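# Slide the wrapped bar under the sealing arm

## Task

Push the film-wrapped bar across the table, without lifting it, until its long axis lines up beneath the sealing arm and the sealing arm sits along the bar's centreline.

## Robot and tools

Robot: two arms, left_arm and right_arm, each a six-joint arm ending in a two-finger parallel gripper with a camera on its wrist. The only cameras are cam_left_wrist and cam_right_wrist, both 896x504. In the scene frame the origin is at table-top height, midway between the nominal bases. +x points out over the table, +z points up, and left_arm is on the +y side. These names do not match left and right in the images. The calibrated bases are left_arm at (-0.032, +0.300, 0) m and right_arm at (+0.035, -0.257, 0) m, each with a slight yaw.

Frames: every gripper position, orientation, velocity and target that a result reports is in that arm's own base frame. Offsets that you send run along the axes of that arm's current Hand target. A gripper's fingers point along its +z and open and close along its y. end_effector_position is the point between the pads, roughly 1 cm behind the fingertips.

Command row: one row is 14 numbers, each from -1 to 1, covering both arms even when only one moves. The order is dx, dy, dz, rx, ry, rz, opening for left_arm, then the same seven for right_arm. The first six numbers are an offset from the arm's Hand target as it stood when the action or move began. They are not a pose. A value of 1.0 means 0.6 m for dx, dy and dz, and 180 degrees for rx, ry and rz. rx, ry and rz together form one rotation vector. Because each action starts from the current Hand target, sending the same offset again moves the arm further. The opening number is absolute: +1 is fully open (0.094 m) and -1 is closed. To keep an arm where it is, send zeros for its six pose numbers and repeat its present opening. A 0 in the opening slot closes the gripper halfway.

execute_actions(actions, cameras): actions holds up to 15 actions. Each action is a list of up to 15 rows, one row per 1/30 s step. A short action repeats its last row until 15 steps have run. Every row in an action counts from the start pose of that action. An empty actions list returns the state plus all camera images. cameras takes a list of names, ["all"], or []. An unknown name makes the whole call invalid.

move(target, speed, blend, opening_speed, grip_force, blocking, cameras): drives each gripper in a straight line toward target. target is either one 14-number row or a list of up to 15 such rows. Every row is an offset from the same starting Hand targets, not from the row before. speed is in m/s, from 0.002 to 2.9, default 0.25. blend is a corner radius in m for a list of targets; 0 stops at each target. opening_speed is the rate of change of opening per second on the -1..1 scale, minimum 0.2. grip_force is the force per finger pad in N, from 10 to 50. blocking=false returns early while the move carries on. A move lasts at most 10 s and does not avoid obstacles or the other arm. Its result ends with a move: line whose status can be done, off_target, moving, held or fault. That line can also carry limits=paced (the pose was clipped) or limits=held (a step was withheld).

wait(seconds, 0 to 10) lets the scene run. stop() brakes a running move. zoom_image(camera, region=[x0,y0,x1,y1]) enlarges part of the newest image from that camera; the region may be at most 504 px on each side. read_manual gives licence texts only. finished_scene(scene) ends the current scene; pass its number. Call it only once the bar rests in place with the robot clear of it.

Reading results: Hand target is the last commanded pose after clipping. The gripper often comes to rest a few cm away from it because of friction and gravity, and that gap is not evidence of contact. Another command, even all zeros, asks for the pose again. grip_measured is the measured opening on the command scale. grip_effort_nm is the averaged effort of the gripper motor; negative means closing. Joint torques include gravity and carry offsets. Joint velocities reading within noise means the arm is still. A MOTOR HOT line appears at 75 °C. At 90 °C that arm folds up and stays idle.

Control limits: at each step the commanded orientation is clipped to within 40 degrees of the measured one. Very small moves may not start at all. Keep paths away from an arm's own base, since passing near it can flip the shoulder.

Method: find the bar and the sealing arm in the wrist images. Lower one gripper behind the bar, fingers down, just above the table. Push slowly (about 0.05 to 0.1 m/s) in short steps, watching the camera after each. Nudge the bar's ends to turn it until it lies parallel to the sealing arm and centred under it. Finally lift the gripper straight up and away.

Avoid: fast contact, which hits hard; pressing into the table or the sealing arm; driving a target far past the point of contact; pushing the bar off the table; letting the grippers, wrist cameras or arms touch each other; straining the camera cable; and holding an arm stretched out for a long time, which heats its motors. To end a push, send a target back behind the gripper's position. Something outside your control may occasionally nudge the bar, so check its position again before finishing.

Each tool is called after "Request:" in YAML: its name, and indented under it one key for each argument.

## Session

Request:
execute_actions:
  actions: []

Scene clock: 0.00 s.
left_arm: end_effector_position=(+0.2595, -0.1756, +0.1685) grip_measured=+1.000 grip_effort_nm=n/a end_effector_quat_wxyz=(+0.439, -0.040, +0.822, -0.360) | right_arm: end_effector_position=(+0.2442, +0.0916, +0.2505) grip_measured=+1.000 grip_effort_nm=n/a end_effector_quat_wxyz=(+0.468, +0.127, +0.873, +0.057)
Joint positions: left_arm=[-0.551 0.774 0.351 0.06 0.082 -0.705 0.094] | right_arm=[0.783 0.847 0.942 -0.862 0.644 0.789 0.094]
Joint velocities: within noise
Joint torques (N m): no reading
Motor temperatures (°C): left_arm=[26 27 27 26 25 26 28] | right_arm=[27 25 26 26 25 24 28]
Heat: left arm: 28 °C; right arm: 28 °C.
Hand target: left_arm +0.2592, -0.1752, +0.1701; +0.440, -0.039, +0.822, -0.359 | right_arm +0.2443, +0.0884, +0.2562; +0.475, +0.130, +0.869, +0.054
Tool commands: left_gripper/opening=+1.0 right_gripper/opening=+1.0
camera_calibration:
cam_left_wrist: T_world_to_cam=[[-0.234083, -0.754726, 0.612857, -0.173916], [-0.867865, -0.121906, -0.481611, 0.324746], [0.438196, -0.644614, -0.626464, -0.0359029], [0, 0, 0, 1]] pos_world=[0.256857, -0.114814, 0.240494]
cam_right_wrist: T_world_to_cam=[[-0.164807, -0.956253, -0.241699, 0.191406], [-0.828577, 0.267163, -0.492021, 0.337248], [0.53507, 0.119177, -0.836359, 0.159447], [0, 0, 0, 1]] pos_world=[0.225665, 0.0739296, 0.345551]

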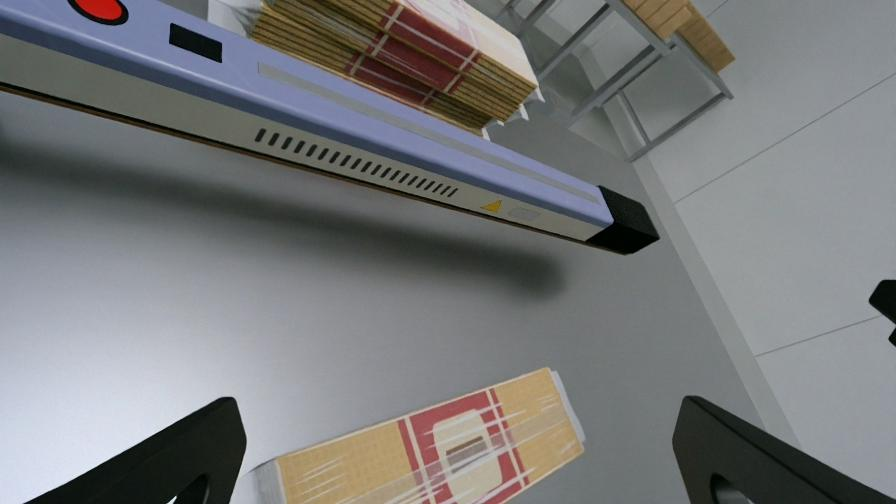

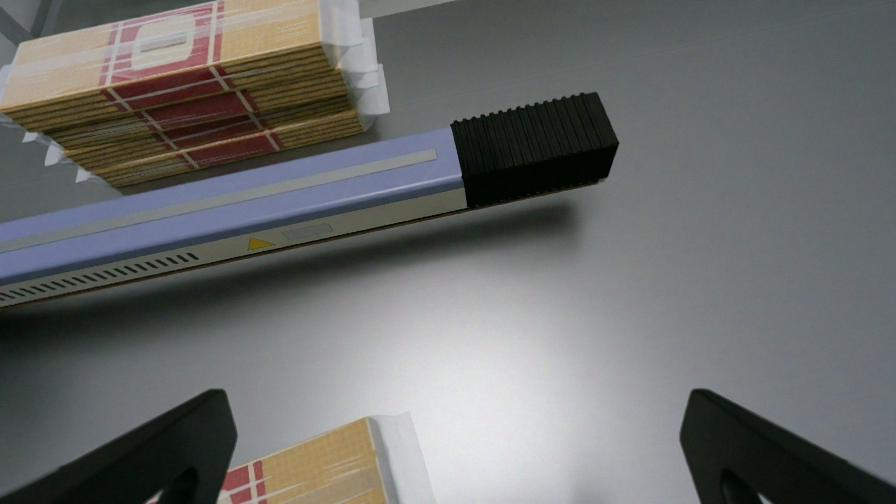

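Request:
move:
  target:
    - [-0.1938, -0.1195, -0.1153, -0.1939, 0.0609, -0.0261, 1, 0.3207, 0.1982, -0.0118, -0.0708, 0.0072, -0.0940, 1]
    - [-0.1938, -0.1195, -0.1153, -0.1939, 0.0609, -0.0261, 1, 0.4183, 0.1740, 0.0632, -0.0708, 0.0072, -0.0940, 1]
  cameras: ["all"]
  speed: [0.25, 0.12]
  blend: [0.02, 0]

Scene clock: 8.03 s.
left_arm: end_effector_position=(+0.2591, -0.1469, +0.3148) grip_measured=+1.000 grip_effort_nm=-0.02 end_effector_quat_wxyz=(+0.308, -0.163, +0.929, -0.121) | right_arm: end_effector_position=(+0.1605, +0.2638, +0.0538) grip_measured=+1.000 grip_effort_nm=-0.01 end_effector_quat_wxyz=(+0.465, -0.054, +0.878, +0.094)
Joint positions: left_arm=[-0.701 1.282 1.638 -1.315 -0.303 -0.952 0.094] | right_arm=[1.5 1.513 0.552 -0.15 0.911 1.148 0.094]
Joint torques (N m): left_arm=[-0.69 -2.24 7.94 1.35 -0.43 -0.16] | right_arm=[-0.35 -3.3 3.63 0.95 0.73 -0.08]
Heat: left arm: 28 °C; right arm: 28 °C.
Hand target: left_arm +0.2599, -0.1454, +0.3203; +0.314, -0.168, +0.927, -0.117 | right_arm +0.1655, +0.2572, +0.0548; +0.480, -0.052, +0.872, +0.081
Off the commanded pose: left_arm 0.006 m, 1 deg | right_arm 0.008 m, 2 deg.
move: done
camera_calibration:
cam_left_wrist: T_world_to_cam=[[0.24066, -0.922878, 0.300631, -0.291482], [-0.941237, -0.297522, -0.159857, 0.290242], [0.236973, -0.244493, -0.940248, 0.284141], [0, 0, 0, 1]] pos_world=[0.276001, -0.113178, 0.401189]
cam_right_wrist: T_world_to_cam=[[0.184627, -0.972837, -0.139645, 0.23758], [-0.851036, -0.0871817, -0.517819, 0.22349], [0.491579, 0.214446, -0.844016, 0.00145611], [0, 0, 0, 1]] pos_world=[0.145619, 0.250299, 0.150133]

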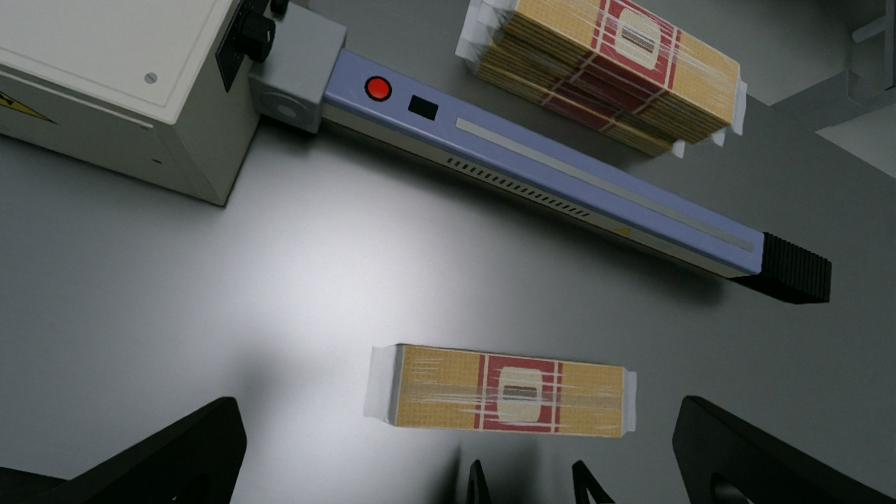

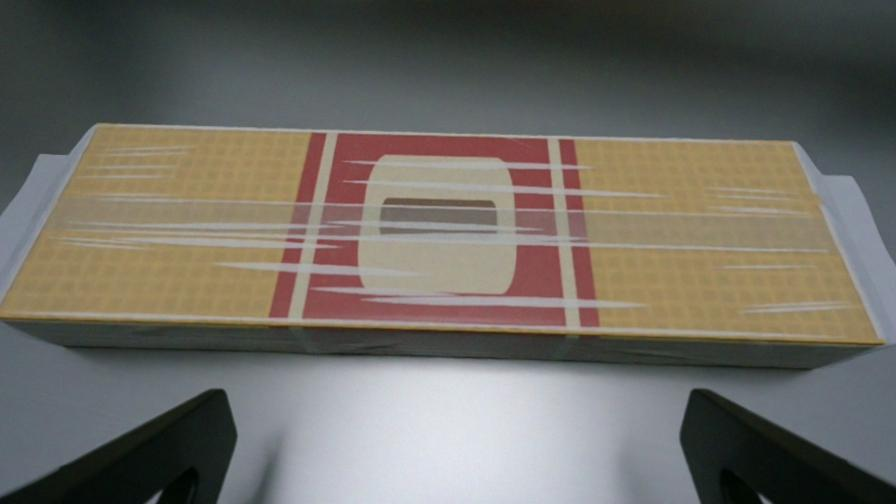

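Request:
move:
  target:
    - [0, 0, 0, 0, 0, 0, 1, 0.0048, 0.0063, 0.0275, 0.0104, -0.0004, 0.0083, 1]
    - [-0.132, -0.0503, 0.2643, -0.0298, -0.013, 0.1316, 1, -0.109, 0.0062, 0.1725, 0.0322, -0.0347, 0.0256, 1]
  cameras: ["all"]
  speed: [0.08, 0.12]
  blend: [0.004, 0]

Scene clock: 14.60 s.
left_arm: end_effector_position=(+0.4176, -0.1592, +0.2456) grip_measured=+1.000 grip_effort_nm=-0.03 end_effector_quat_wxyz=(+0.336, +0.009, +0.942, -0.001) | right_arm: end_effector_position=(+0.2773, +0.2752, +0.0476) grip_measured=+1.000 grip_effort_nm=-0.01 end_effector_quat_wxyz=(+0.514, +0.000, +0.856, +0.052)
Joint positions: left_arm=[-0.483 1.709 1.717 -0.95 -0.291 -0.369 0.094] | right_arm=[1.138 1.783 0.663 0.316 0.866 0.769 0.094]
Joint torques (N m): left_arm=[0.5 -6.11 9.03 1.58 -0.14 0.07] | right_arm=[-0.62 -4.67 6.17 1.5 0.46 -0.09]
Heat: left arm: 29 °C; right arm: 28 °C.
Hand target: left_arm +0.4248, -0.1600, +0.2501; +0.342, +0.009, +0.940, -0.003 | right_arm +0.2855, +0.2816, +0.0560; +0.525, +0.012, +0.849, +0.059
Off the commanded pose: left_arm 0.009 m, 1 deg | right_arm 0.013 m, 2 deg.
move: off_target (right_arm)
camera_calibration:
cam_left_wrist: T_world_to_cam=[[-0.00416315, -0.999541, -0.0300017, -0.148859], [-0.966605, 0.01171, -0.256003, 0.508198], [0.256237, 0.027934, -0.96621, 0.220166], [0, 0, 0, 1]] pos_world=[0.434192, -0.160892, 0.33836]
cam_right_wrist: T_world_to_cam=[[0.0578467, -0.991903, -0.113055, 0.265412], [-0.799547, 0.0217818, -0.600208, 0.280386], [0.597811, 0.125113, -0.791814, -0.0710019], [0, 0, 0, 1]] pos_world=[0.251274, 0.266039, 0.142076]

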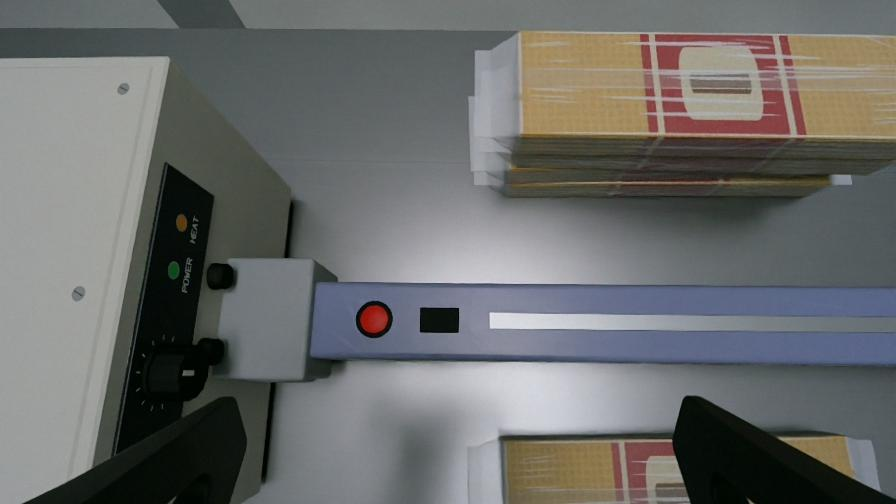

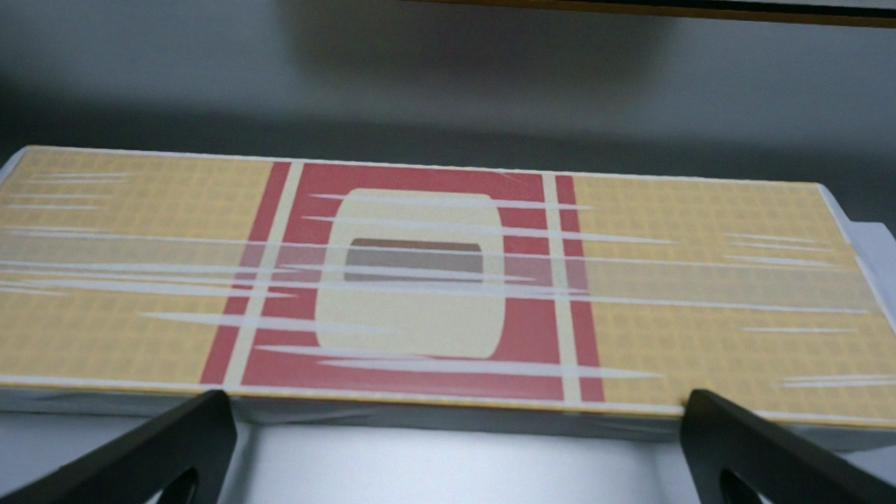

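Request:
move:
  target: [0, 0, 0, 0, 0, 0, 1, -0.067, -0.0028, 0.1343, 0.0012, 0.0004, 0.0158, 1]
  cameras: ["all"]
  speed: 0.08

Scene clock: 26.57 s.
left_arm: end_effector_position=(+0.4176, -0.1592, +0.2456) grip_measured=+1.000 grip_effort_nm=-0.03 end_effector_quat_wxyz=(+0.336, +0.009, +0.942, -0.001) | right_arm: end_effector_position=(+0.3680, +0.2776, +0.0525) grip_measured=+1.000 grip_effort_nm=-0.01 end_effector_quat_wxyz=(+0.519, +0.032, +0.852, +0.062)
Joint positions: left_arm=[-0.483 1.709 1.717 -0.95 -0.291 -0.369 0.094] | right_arm=[0.902 1.932 0.844 0.446 0.71 0.609 0.094]
Joint torques (N m): left_arm=[0.5 -6.12 9.02 1.57 -0.13 0.08] | right_arm=[-0.53 -5.71 6.32 1.62 0.1 -0.08]
Heat: left arm: 29 °C; right arm: 29 °C.
Hand target: left_arm +0.4248, -0.1600, +0.2501; +0.342, +0.009, +0.940, -0.003 | right_arm +0.3755, +0.2836, +0.0558; +0.523, +0.034, +0.849, +0.070
Off the commanded pose: left_arm 0.009 m, 1 deg | right_arm 0.010 m, 1 deg.
move: done
camera_calibration:
cam_left_wrist: T_world_to_cam=[[-0.00452466, -0.999534, -0.0302001, -0.148734], [-0.966596, 0.0121109, -0.256017, 0.508264], [0.256264, 0.0280329, -0.9662, 0.220169], [0, 0, 0, 1]] pos_world=[0.434192, -0.160992, 0.33836]
cam_right_wrist: T_world_to_cam=[[0.0151772, -0.986674, -0.161998, 0.279942], [-0.791053, 0.0872452, -0.605494, 0.334803], [0.611559, 0.137338, -0.779188, -0.130776], [0, 0, 0, 1]] pos_world=[0.340575, 0.264963, 0.146172]

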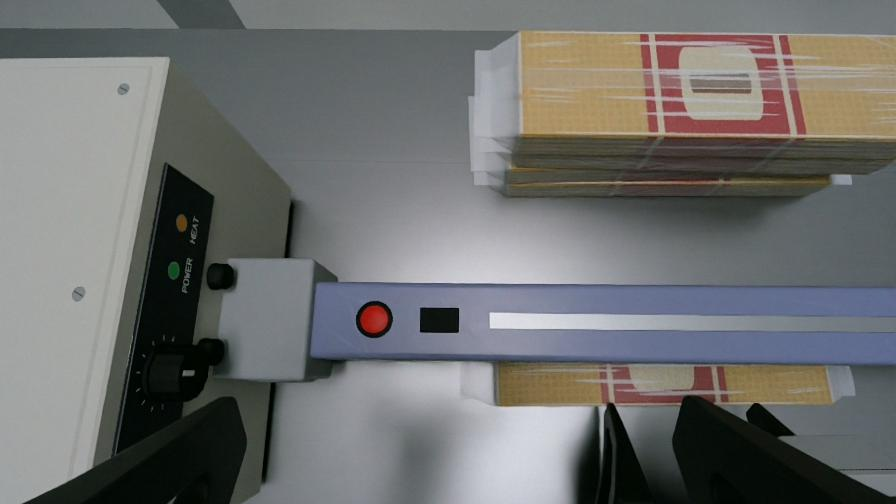

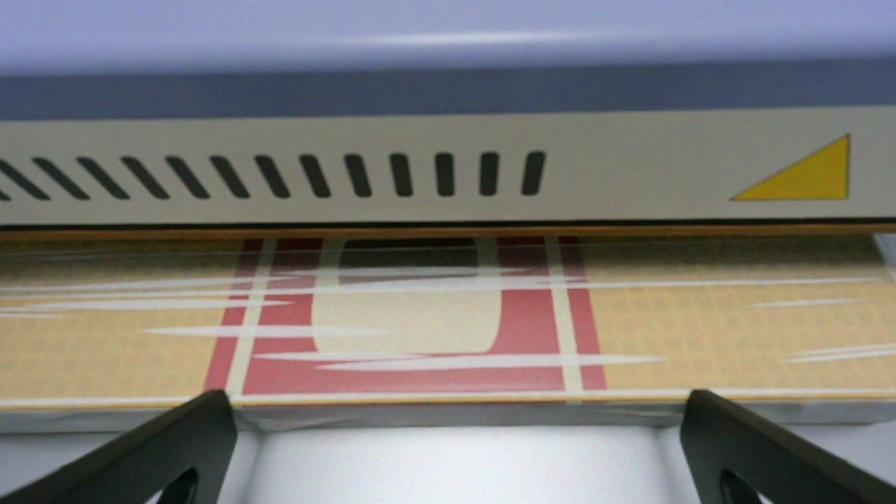

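Request:
move:
  target: [0, 0, 0, 0, 0, 0, 1, -0.0103, -0.002, 0.02, 0.0076, -0.0006, 0.0046, 1]
  cameras: ["all"]
  speed: 0.06

Scene clock: 28.57 s.
left_arm: end_effector_position=(+0.4176, -0.1592, +0.2456) grip_measured=+1.000 grip_effort_nm=-0.02 end_effector_quat_wxyz=(+0.336, +0.009, +0.942, -0.001) | right_arm: end_effector_position=(+0.3815, +0.2802, +0.0533) grip_measured=+1.000 grip_effort_nm=-0.01 end_effector_quat_wxyz=(+0.520, +0.041, +0.851, +0.062)
Joint positions: left_arm=[-0.483 1.709 1.717 -0.95 -0.291 -0.369 0.094] | right_arm=[0.88 1.964 0.893 0.44 0.702 0.608 0.094]
Joint torques (N m): left_arm=[0.51 -6.11 9.05 1.58 -0.13 0.08] | right_arm=[-0.65 -6.19 6.54 1.49 0.19 0.02]
Heat: left arm: 29 °C; right arm: 29 °C.
Hand target: left_arm +0.4248, -0.1600, +0.2501; +0.342, +0.009, +0.940, -0.003 | right_arm +0.3891, +0.2825, +0.0558; +0.523, +0.046, +0.849, +0.063
Off the commanded pose: left_arm 0.009 m, 1 deg | right_arm 0.008 m, 1 deg.
move: done
camera_calibration:
cam_left_wrist: T_world_to_cam=[[-0.00452466, -0.999534, -0.0302001, -0.148734], [-0.966596, 0.0121109, -0.256017, 0.508264], [0.256264, 0.0280329, -0.9662, 0.220169], [0, 0, 0, 1]] pos_world=[0.434192, -0.160992, 0.33836]
cam_right_wrist: T_world_to_cam=[[0.000595045, -0.985058, -0.17222, 0.287968], [-0.788126, 0.105542, -0.606398, 0.339498], [0.615514, 0.136092, -0.776287, -0.140019], [0, 0, 0, 1]] pos_world=[0.353579, 0.266889, 0.14677]

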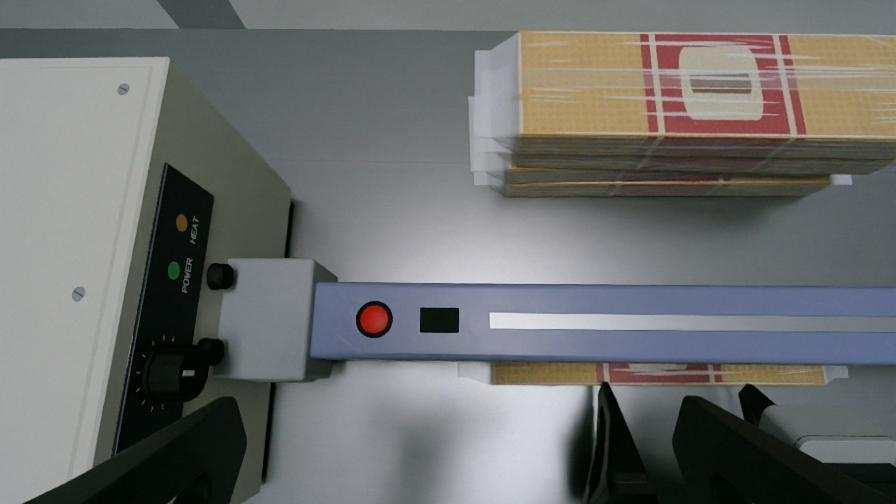

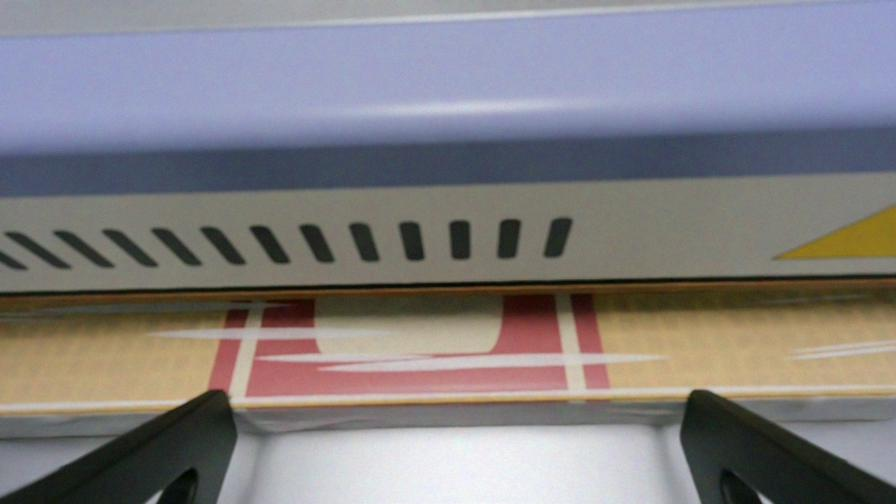

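Request:
move:
  target: [0, 0, 0, 0, 0, 0, 1, 0.0525, -0.0015, -0.1043, 0, 0, 0, 1]
  cameras: ["cam_left_wrist"]
  speed: 0.15

Scene clock: 30.73 s.
left_arm: end_effector_position=(+0.4176, -0.1592, +0.2456) grip_measured=+1.000 grip_effort_nm=-0.02 end_effector_quat_wxyz=(+0.336, +0.009, +0.942, -0.001) | right_arm: end_effector_position=(+0.3181, +0.2884, +0.0441) grip_measured=+1.000 grip_effort_nm=-0.01 end_effector_quat_wxyz=(+0.511, +0.031, +0.856, +0.066)
Joint positions: left_arm=[-0.483 1.709 1.717 -0.95 -0.291 -0.369 0.094] | right_arm=[1.04 1.89 0.776 0.377 0.8 0.743 0.094]
Joint torques (N m): left_arm=[0.5 -6.11 9.03 1.57 -0.13 0.08] | right_arm=[0.09 -8.69 3.74 1.32 0.64 0.07]
Heat: left arm: 29 °C; right arm: 29 °C.
Hand target: left_arm +0.4248, -0.1600, +0.2501; +0.342, +0.009, +0.940, -0.003 | right_arm +0.3190, +0.2825, +0.0558; +0.523, +0.046, +0.849, +0.063
Off the commanded pose: left_arm 0.009 m, 1 deg | right_arm 0.013 m, 2 deg.
move: off_target (right_arm)
camera_calibration:
cam_left_wrist: T_world_to_cam=[[-0.00452466, -0.999534, -0.0302001, -0.148734], [-0.966596, 0.0121109, -0.256017, 0.508264], [0.256264, 0.0280329, -0.9662, 0.220169], [0, 0, 0, 1]] pos_world=[0.434192, -0.160992, 0.33836]
Images, in order (width x height): cam_left_wrist 896x504.

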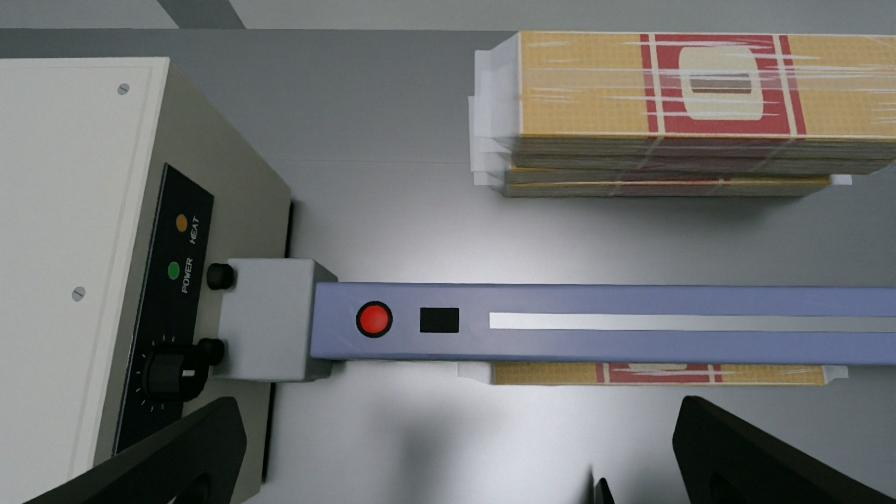

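Request:
finished_scene:
  scene: 2

The scene is finished: the task was done.


## Next scene

The same job, from a new start.

Request:
execute_actions:
  actions: []

Scene clock: 0.00 s.
left_arm: end_effector_position=(+0.2231, -0.0544, +0.0912) grip_measured=+1.000 grip_effort_nm=n/a end_effector_quat_wxyz=(+0.235, -0.194, +0.945, -0.122) | right_arm: end_effector_position=(+0.1901, +0.1074, +0.1741) grip_measured=+1.000 grip_effort_nm=n/a end_effector_quat_wxyz=(+0.302, -0.078, +0.910, +0.273)
Joint positions: left_arm=[-0.223 0.872 0.576 -0.74 0.027 -0.636 0.094] | right_arm=[0.082 0.66 0.694 -0.915 -0.525 0.103 0.094]
Joint velocities: within noise
Joint torques (N m): no reading
Motor temperatures (°C): left_arm=[26 27 27 25 25 26 28] | right_arm=[27 25 26 26 25 24 28]
Heat: left arm: 28 °C; right arm: 28 °C.
Hand target: left_arm +0.2236, -0.0541, +0.0939; +0.238, -0.194, +0.944, -0.122 | right_arm +0.1890, +0.1088, +0.1786; +0.306, -0.082, +0.907, +0.277
Tool commands: left_gripper/opening=+1.0 right_gripper/opening=+1.0
camera_calibration:
cam_left_wrist: T_world_to_cam=[[0.318196, -0.901097, 0.294578, -0.145855], [-0.942531, -0.334096, -0.00388121, 0.23229], [0.101914, -0.276414, -0.95562, 0.134861], [0, 0, 0, 1]] pos_world=[0.251607, -0.0165449, 0.172743]
cam_right_wrist: T_world_to_cam=[[0.300005, -0.829065, -0.471856, 0.117248], [-0.947065, -0.199587, -0.251461, 0.281241], [0.114301, 0.522318, -0.845056, 0.160947], [0, 0, 0, 1]] pos_world=[0.212782, 0.0692728, 0.262054]

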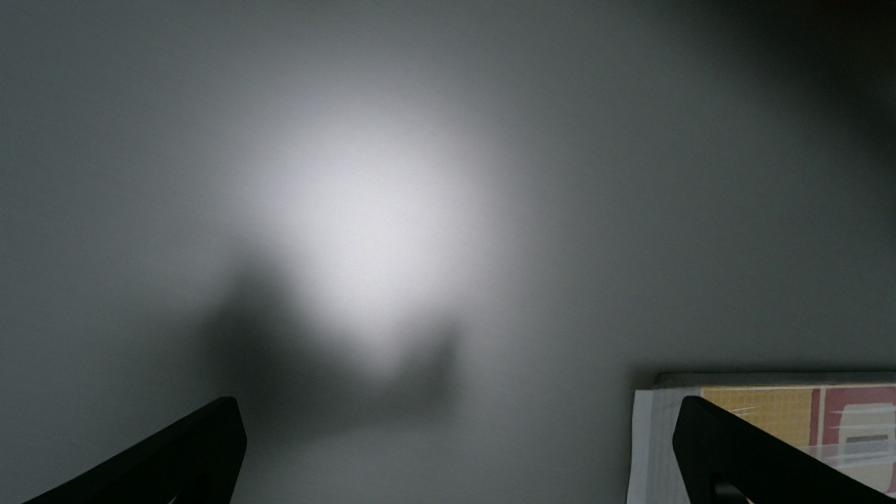

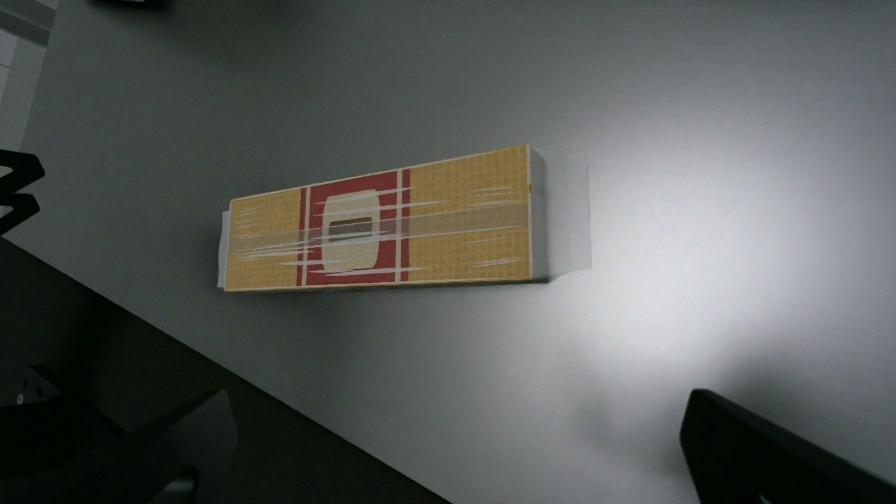

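Request:
move:
  target:
    - [-0.1365, -0.2768, -0.2725, 0.011, -0.0471, 0.0203, 1, 0.1298, 0.2062, 0.1462, 0.0964, -0.0931, -0.0771, 1]
    - [-0.1365, -0.2768, -0.2725, 0.011, -0.0471, 0.0203, 1, 0.1998, 0.1472, 0.2387, 0.0964, -0.0931, -0.0771, 1]
  cameras: ["all"]
  speed: [0.25, 0.12]
  blend: [0.02, 0]

Scene clock: 5.90 s.
left_arm: end_effector_position=(+0.2590, -0.1472, +0.3148) grip_measured=+1.000 grip_effort_nm=-0.02 end_effector_quat_wxyz=(+0.307, -0.163, +0.930, -0.120) | right_arm: end_effector_position=(+0.1319, +0.2700, +0.0506) grip_measured=+1.000 grip_effort_nm=-0.02 end_effector_quat_wxyz=(+0.458, -0.107, +0.874, +0.121)
Joint positions: left_arm=[-0.703 1.285 1.641 -1.319 -0.306 -0.954 0.094] | right_arm=[1.602 1.475 0.502 -0.121 0.901 1.126 0.094]
Joint torques (N m): left_arm=[-0.64 -2.37 7.98 1.35 -0.44 -0.16] | right_arm=[-0.42 -2.99 3.73 0.96 0.75 -0.07]
Heat: left arm: 28 °C; right arm: 28 °C.
Hand target: left_arm +0.2600, -0.1456, +0.3204; +0.314, -0.168, +0.927, -0.116 | right_arm +0.1380, +0.2639, +0.0522; +0.474, -0.103, +0.868, +0.108
Off the commanded pose: left_arm 0.006 m, 1 deg | right_arm 0.009 m, 3 deg.
move: off_target (right_arm)
camera_calibration:
cam_left_wrist: T_world_to_cam=[[0.241249, -0.923657, 0.297753, -0.291055], [-0.941436, -0.297224, -0.159236, 0.290026], [0.235579, -0.241899, -0.941269, 0.285081], [0, 0, 0, 1]] pos_world=[0.276098, -0.113672, 0.401183]
cam_right_wrist: T_world_to_cam=[[0.298453, -0.944239, -0.139064, 0.225608], [-0.836196, -0.18845, -0.515037, 0.22331], [0.460111, 0.269999, -0.845812, 0.000776338], [0, 0, 0, 1]] pos_world=[0.11904, 0.254901, 0.147044]

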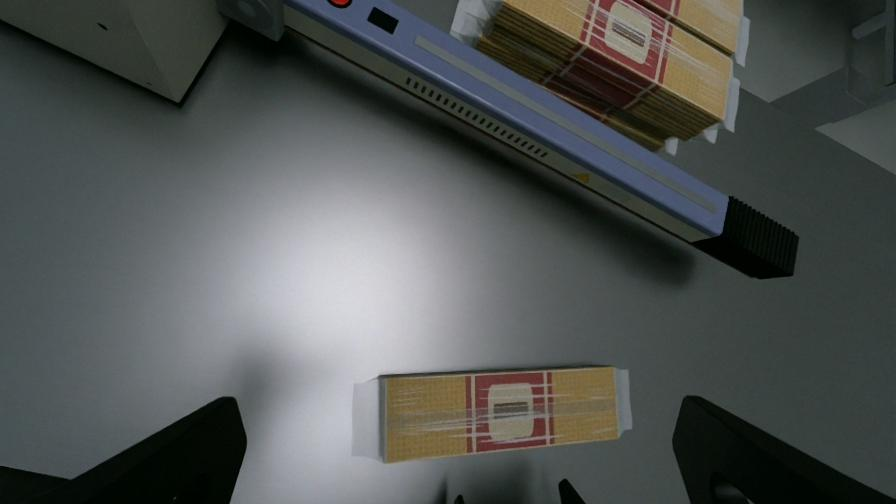

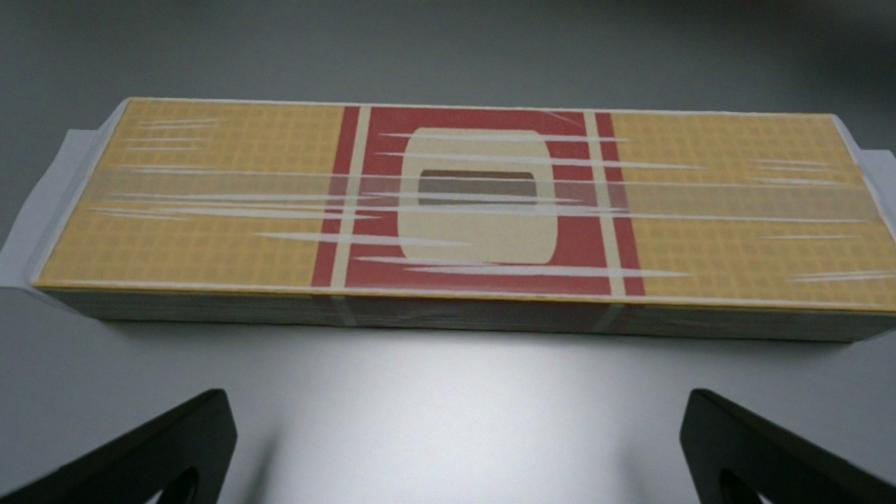

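Request:
move:
  target:
    - [0, 0, 0, 0, 0, 0, 1, -0.0017, 0.0033, 0.0355, 0.0108, -0.0001, 0.0087, 1]
    - [-0.0925, -0.0291, 0.1524, -0.0062, -0.0042, 0.0762, 1, -0.1303, -0.0197, 0.2012, 0.0592, -0.0229, 0.0442, 1]
    - [-0.185, -0.0582, 0.3048, -0.0125, -0.0085, 0.1525, 1, -0.2183, -0.0742, 0.3313, 0.101, -0.0451, 0.07, 1]
  cameras: ["all"]
  speed: [0.08, 0.1, 0.1]
  blend: [0.004, 0.02, 0]

Scene clock: 14.70 s.
left_arm: end_effector_position=(+0.4574, -0.1540, +0.2459) grip_measured=+1.000 grip_effort_nm=-0.02 end_effector_quat_wxyz=(+0.335, +0.048, +0.941, -0.015) | right_arm: end_effector_position=(+0.3698, +0.2859, +0.0463) grip_measured=+1.000 grip_effort_nm=-0.02 end_effector_quat_wxyz=(+0.517, +0.064, +0.853, +0.025)
Joint positions: left_arm=[-0.397 1.825 1.854 -0.938 -0.19 -0.231 0.094] | right_arm=[0.941 2.003 0.964 0.294 0.817 0.716 0.094]
Joint torques (N m): left_arm=[0.49 -7.1 9.31 1.62 -0.04 0.09] | right_arm=[-0.68 -6.71 6.52 1.56 0.45 -0.07]
Heat: left arm: 29 °C; right arm: 28 °C.
Hand target: left_arm +0.4648, -0.1550, +0.2502; +0.342, +0.049, +0.938, -0.018 | right_arm +0.3789, +0.2880, +0.0539; +0.529, +0.076, +0.845, +0.028
Off the commanded pose: left_arm 0.009 m, 1 deg | right_arm 0.012 m, 2 deg.
move: off_target (right_arm)
camera_calibration:
cam_left_wrist: T_world_to_cam=[[-0.0869137, -0.995751, -0.030443, -0.104987], [-0.962519, 0.0918154, -0.255201, 0.556901], [0.256912, 0.00712146, -0.966409, 0.206676], [0, 0, 0, 1]] pos_world=[0.473806, -0.157145, 0.338659]
cam_right_wrist: T_world_to_cam=[[-0.0778442, -0.987996, -0.133435, 0.320422], [-0.786723, 0.143087, -0.600494, 0.313812], [0.612378, 0.0582317, -0.788417, -0.115057], [0, 0, 0, 1]] pos_world=[0.342285, 0.278373, 0.140485]

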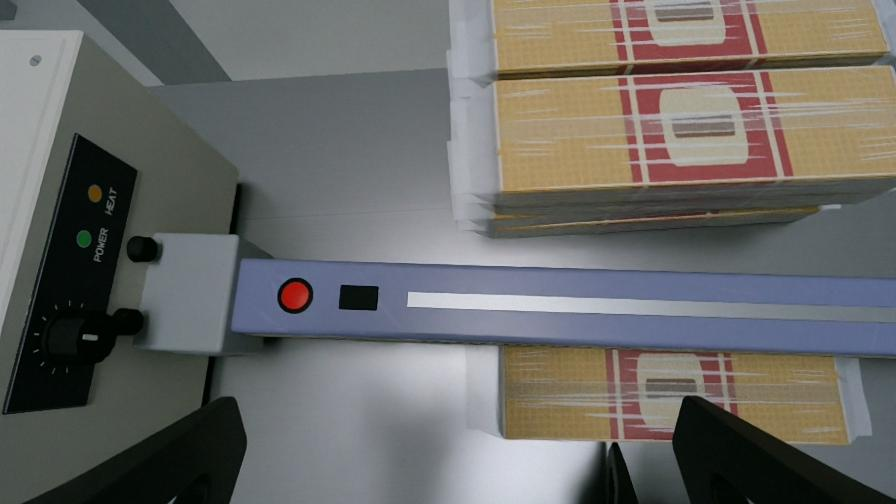

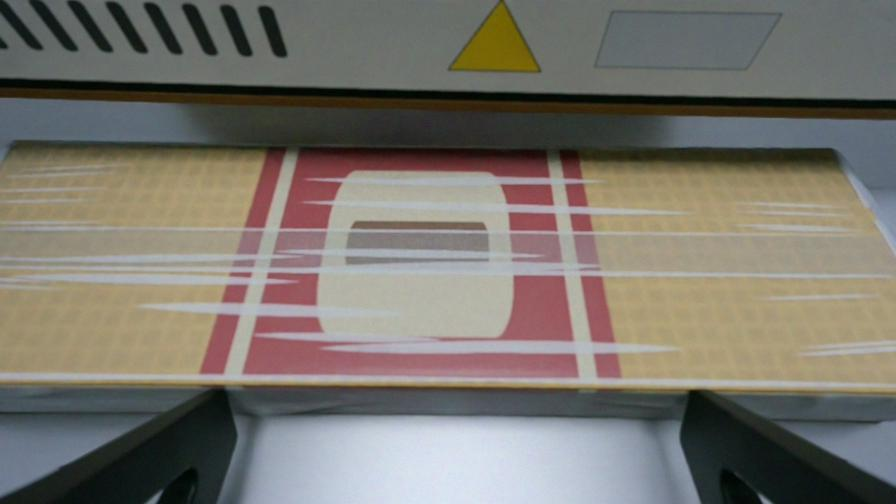

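Request:
move:
  target: [0, 0, 0, 0, 0, 0, 1, -0.0368, 0.0012, 0.0595, 0.0089, -0.0001, 0.0056, 1]
  cameras: ["all"]
  speed: 0.08

Scene clock: 17.63 s.
left_arm: end_effector_position=(+0.4574, -0.1540, +0.2459) grip_measured=+1.000 grip_effort_nm=-0.02 end_effector_quat_wxyz=(+0.335, +0.048, +0.941, -0.015) | right_arm: end_effector_position=(+0.4139, +0.2847, +0.0567) grip_measured=+1.000 grip_effort_nm=-0.02 end_effector_quat_wxyz=(+0.525, +0.088, +0.846, +0.027)
Joint positions: left_arm=[-0.397 1.825 1.854 -0.938 -0.19 -0.231 0.094] | right_arm=[0.857 2.066 1.09 0.294 0.784 0.675 0.094]
Joint torques (N m): left_arm=[0.49 -7.1 9.32 1.61 -0.04 0.08] | right_arm=[-0.57 -7.21 6.8 1.41 0.32 -0.08]
Heat: left arm: 29 °C; right arm: 28 °C.
Hand target: left_arm +0.4648, -0.1549, +0.2502; +0.342, +0.049, +0.938, -0.018 | right_arm +0.4205, +0.2841, +0.0579; +0.528, +0.091, +0.844, +0.021
Off the commanded pose: left_arm 0.009 m, 1 deg | right_arm 0.007 m, 1 deg.
move: done
camera_calibration:
cam_left_wrist: T_world_to_cam=[[-0.0871759, -0.995722, -0.0306156, -0.104799], [-0.962488, 0.0921132, -0.255209, 0.556936], [0.256938, 0.007219, -0.966401, 0.206676], [0, 0, 0, 1]] pos_world=[0.473806, -0.157144, 0.338659]
cam_right_wrist: T_world_to_cam=[[-0.114685, -0.980083, -0.162127, 0.338759], [-0.767563, 0.19103, -0.611845, 0.334125], [0.63063, 0.054273, -0.774184, -0.141067], [0, 0, 0, 1]] pos_world=[0.384273, 0.27584, 0.150143]

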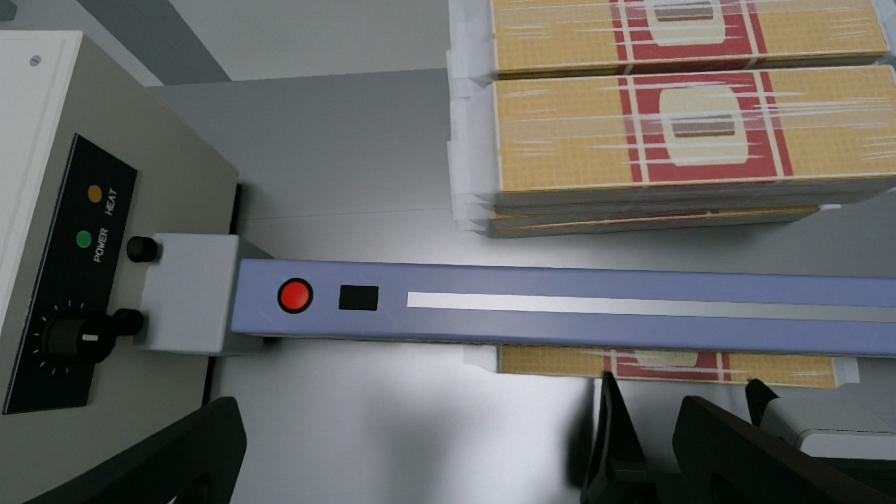

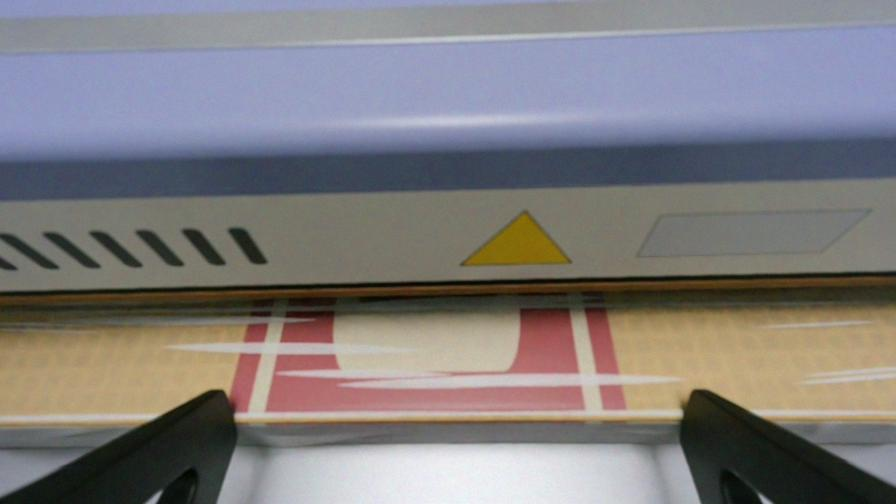

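Request:
move:
  target: [0, 0, 0, 0, 0, 0, 1, 0.001, -0.0003, 0.0135, 0, 0, 0, 1]
  cameras: ["all"]
  speed: 0.05

Scene clock: 19.43 s.
left_arm: end_effector_position=(+0.4574, -0.1540, +0.2459) grip_measured=+1.000 grip_effort_nm=-0.02 end_effector_quat_wxyz=(+0.335, +0.048, +0.941, -0.015) | right_arm: end_effector_position=(+0.4196, +0.2852, +0.0564) grip_measured=+1.000 grip_effort_nm=-0.02 end_effector_quat_wxyz=(+0.528, +0.088, +0.844, +0.025)
Joint positions: left_arm=[-0.397 1.825 1.854 -0.938 -0.19 -0.231 0.094] | right_arm=[0.849 2.082 1.108 0.301 0.784 0.663 0.094]
Joint torques (N m): left_arm=[0.47 -7.12 9.32 1.61 -0.04 0.08] | right_arm=[-1.14 -6.86 6.54 1.51 0.23 -0.06]
Heat: left arm: 29 °C; right arm: 28 °C.
Hand target: left_arm +0.4648, -0.1549, +0.2502; +0.342, +0.049, +0.938, -0.018 | right_arm +0.4275, +0.2836, +0.0538; +0.528, +0.091, +0.844, +0.021
Off the commanded pose: left_arm 0.009 m, 1 deg | right_arm 0.008 m, 1 deg.
move: done
camera_calibration:
cam_left_wrist: T_world_to_cam=[[-0.0871759, -0.995722, -0.0306156, -0.104799], [-0.962488, 0.0921132, -0.255209, 0.556936], [0.256938, 0.007219, -0.966401, 0.206676], [0, 0, 0, 1]] pos_world=[0.473806, -0.157144, 0.338659]
cam_right_wrist: T_world_to_cam=[[-0.116444, -0.980469, -0.158494, 0.340425], [-0.76392, 0.190397, -0.616583, 0.337062], [0.634718, 0.0492792, -0.771171, -0.145314], [0, 0, 0, 1]] pos_world=[0.389362, 0.276761, 0.14972]

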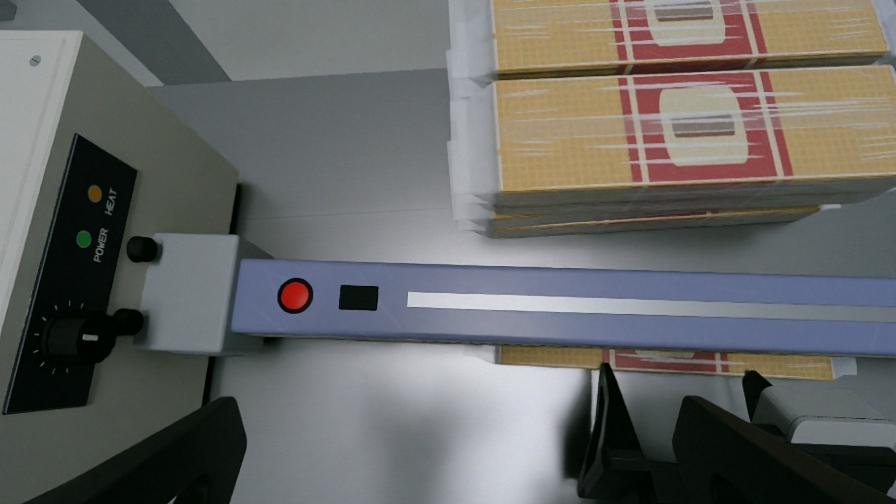

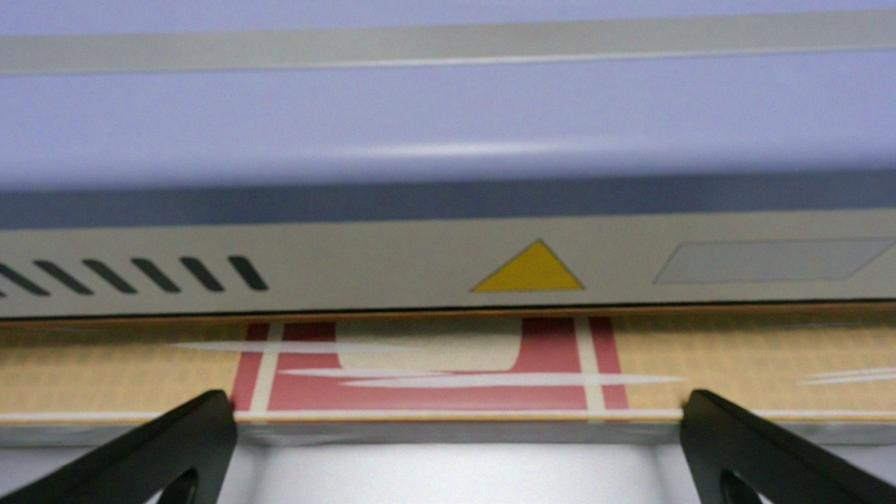

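Request:
move:
  target: [0, 0, 0, 0, 0, 0, 1, 0.0517, -0.0038, -0.1052, 0, 0, 0, 1]
  cameras: ["cam_left_wrist"]
  speed: 0.15

Scene clock: 21.03 s.
left_arm: end_effector_position=(+0.4574, -0.1540, +0.2459) grip_measured=+1.000 grip_effort_nm=-0.02 end_effector_quat_wxyz=(+0.335, +0.048, +0.941, -0.015) | right_arm: end_effector_position=(+0.3562, +0.2980, +0.0412) grip_measured=+1.000 grip_effort_nm=-0.02 end_effector_quat_wxyz=(+0.517, +0.077, +0.852, +0.027)
Joint positions: left_arm=[-0.397 1.825 1.854 -0.938 -0.19 -0.231 0.094] | right_arm=[0.994 2.029 0.992 0.241 0.864 0.802 0.094]
Joint torques (N m): left_arm=[0.49 -7.1 9.31 1.62 -0.04 0.07] | right_arm=[-0.29 -9.95 4.33 1.16 0.66 0.06]
Heat: left arm: 30 °C; right arm: 28 °C.
Hand target: left_arm +0.4648, -0.1549, +0.2502; +0.342, +0.049, +0.938, -0.018 | right_arm +0.3574, +0.2906, +0.0538; +0.528, +0.091, +0.844, +0.021
Off the commanded pose: left_arm 0.009 m, 1 deg | right_arm 0.015 m, 2 deg.
move: off_target (right_arm)
camera_calibration:
cam_left_wrist: T_world_to_cam=[[-0.0871759, -0.995722, -0.0306156, -0.104799], [-0.962488, 0.0921132, -0.255209, 0.556936], [0.256938, 0.007219, -0.966401, 0.206676], [0, 0, 0, 1]] pos_world=[0.473806, -0.157144, 0.338659]
Images, in order (width x height): cam_left_wrist 896x504.

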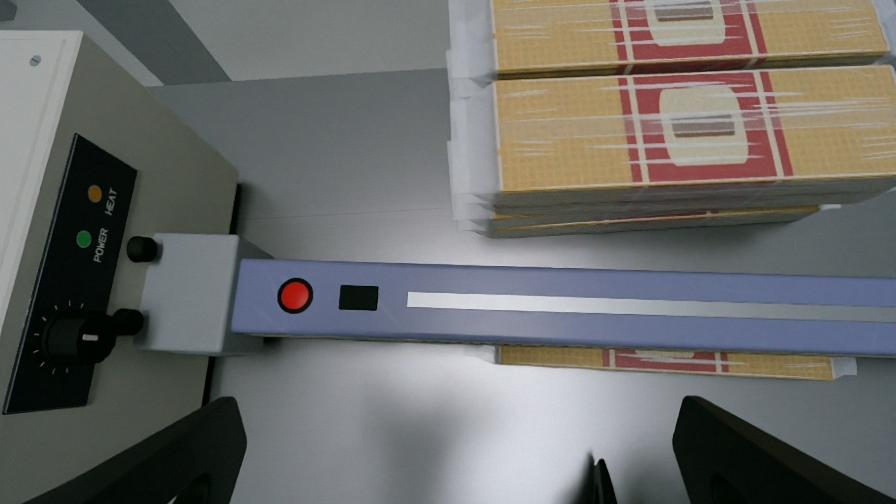

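Request:
finished_scene:
  scene: 3

The scene is finished: the task was done.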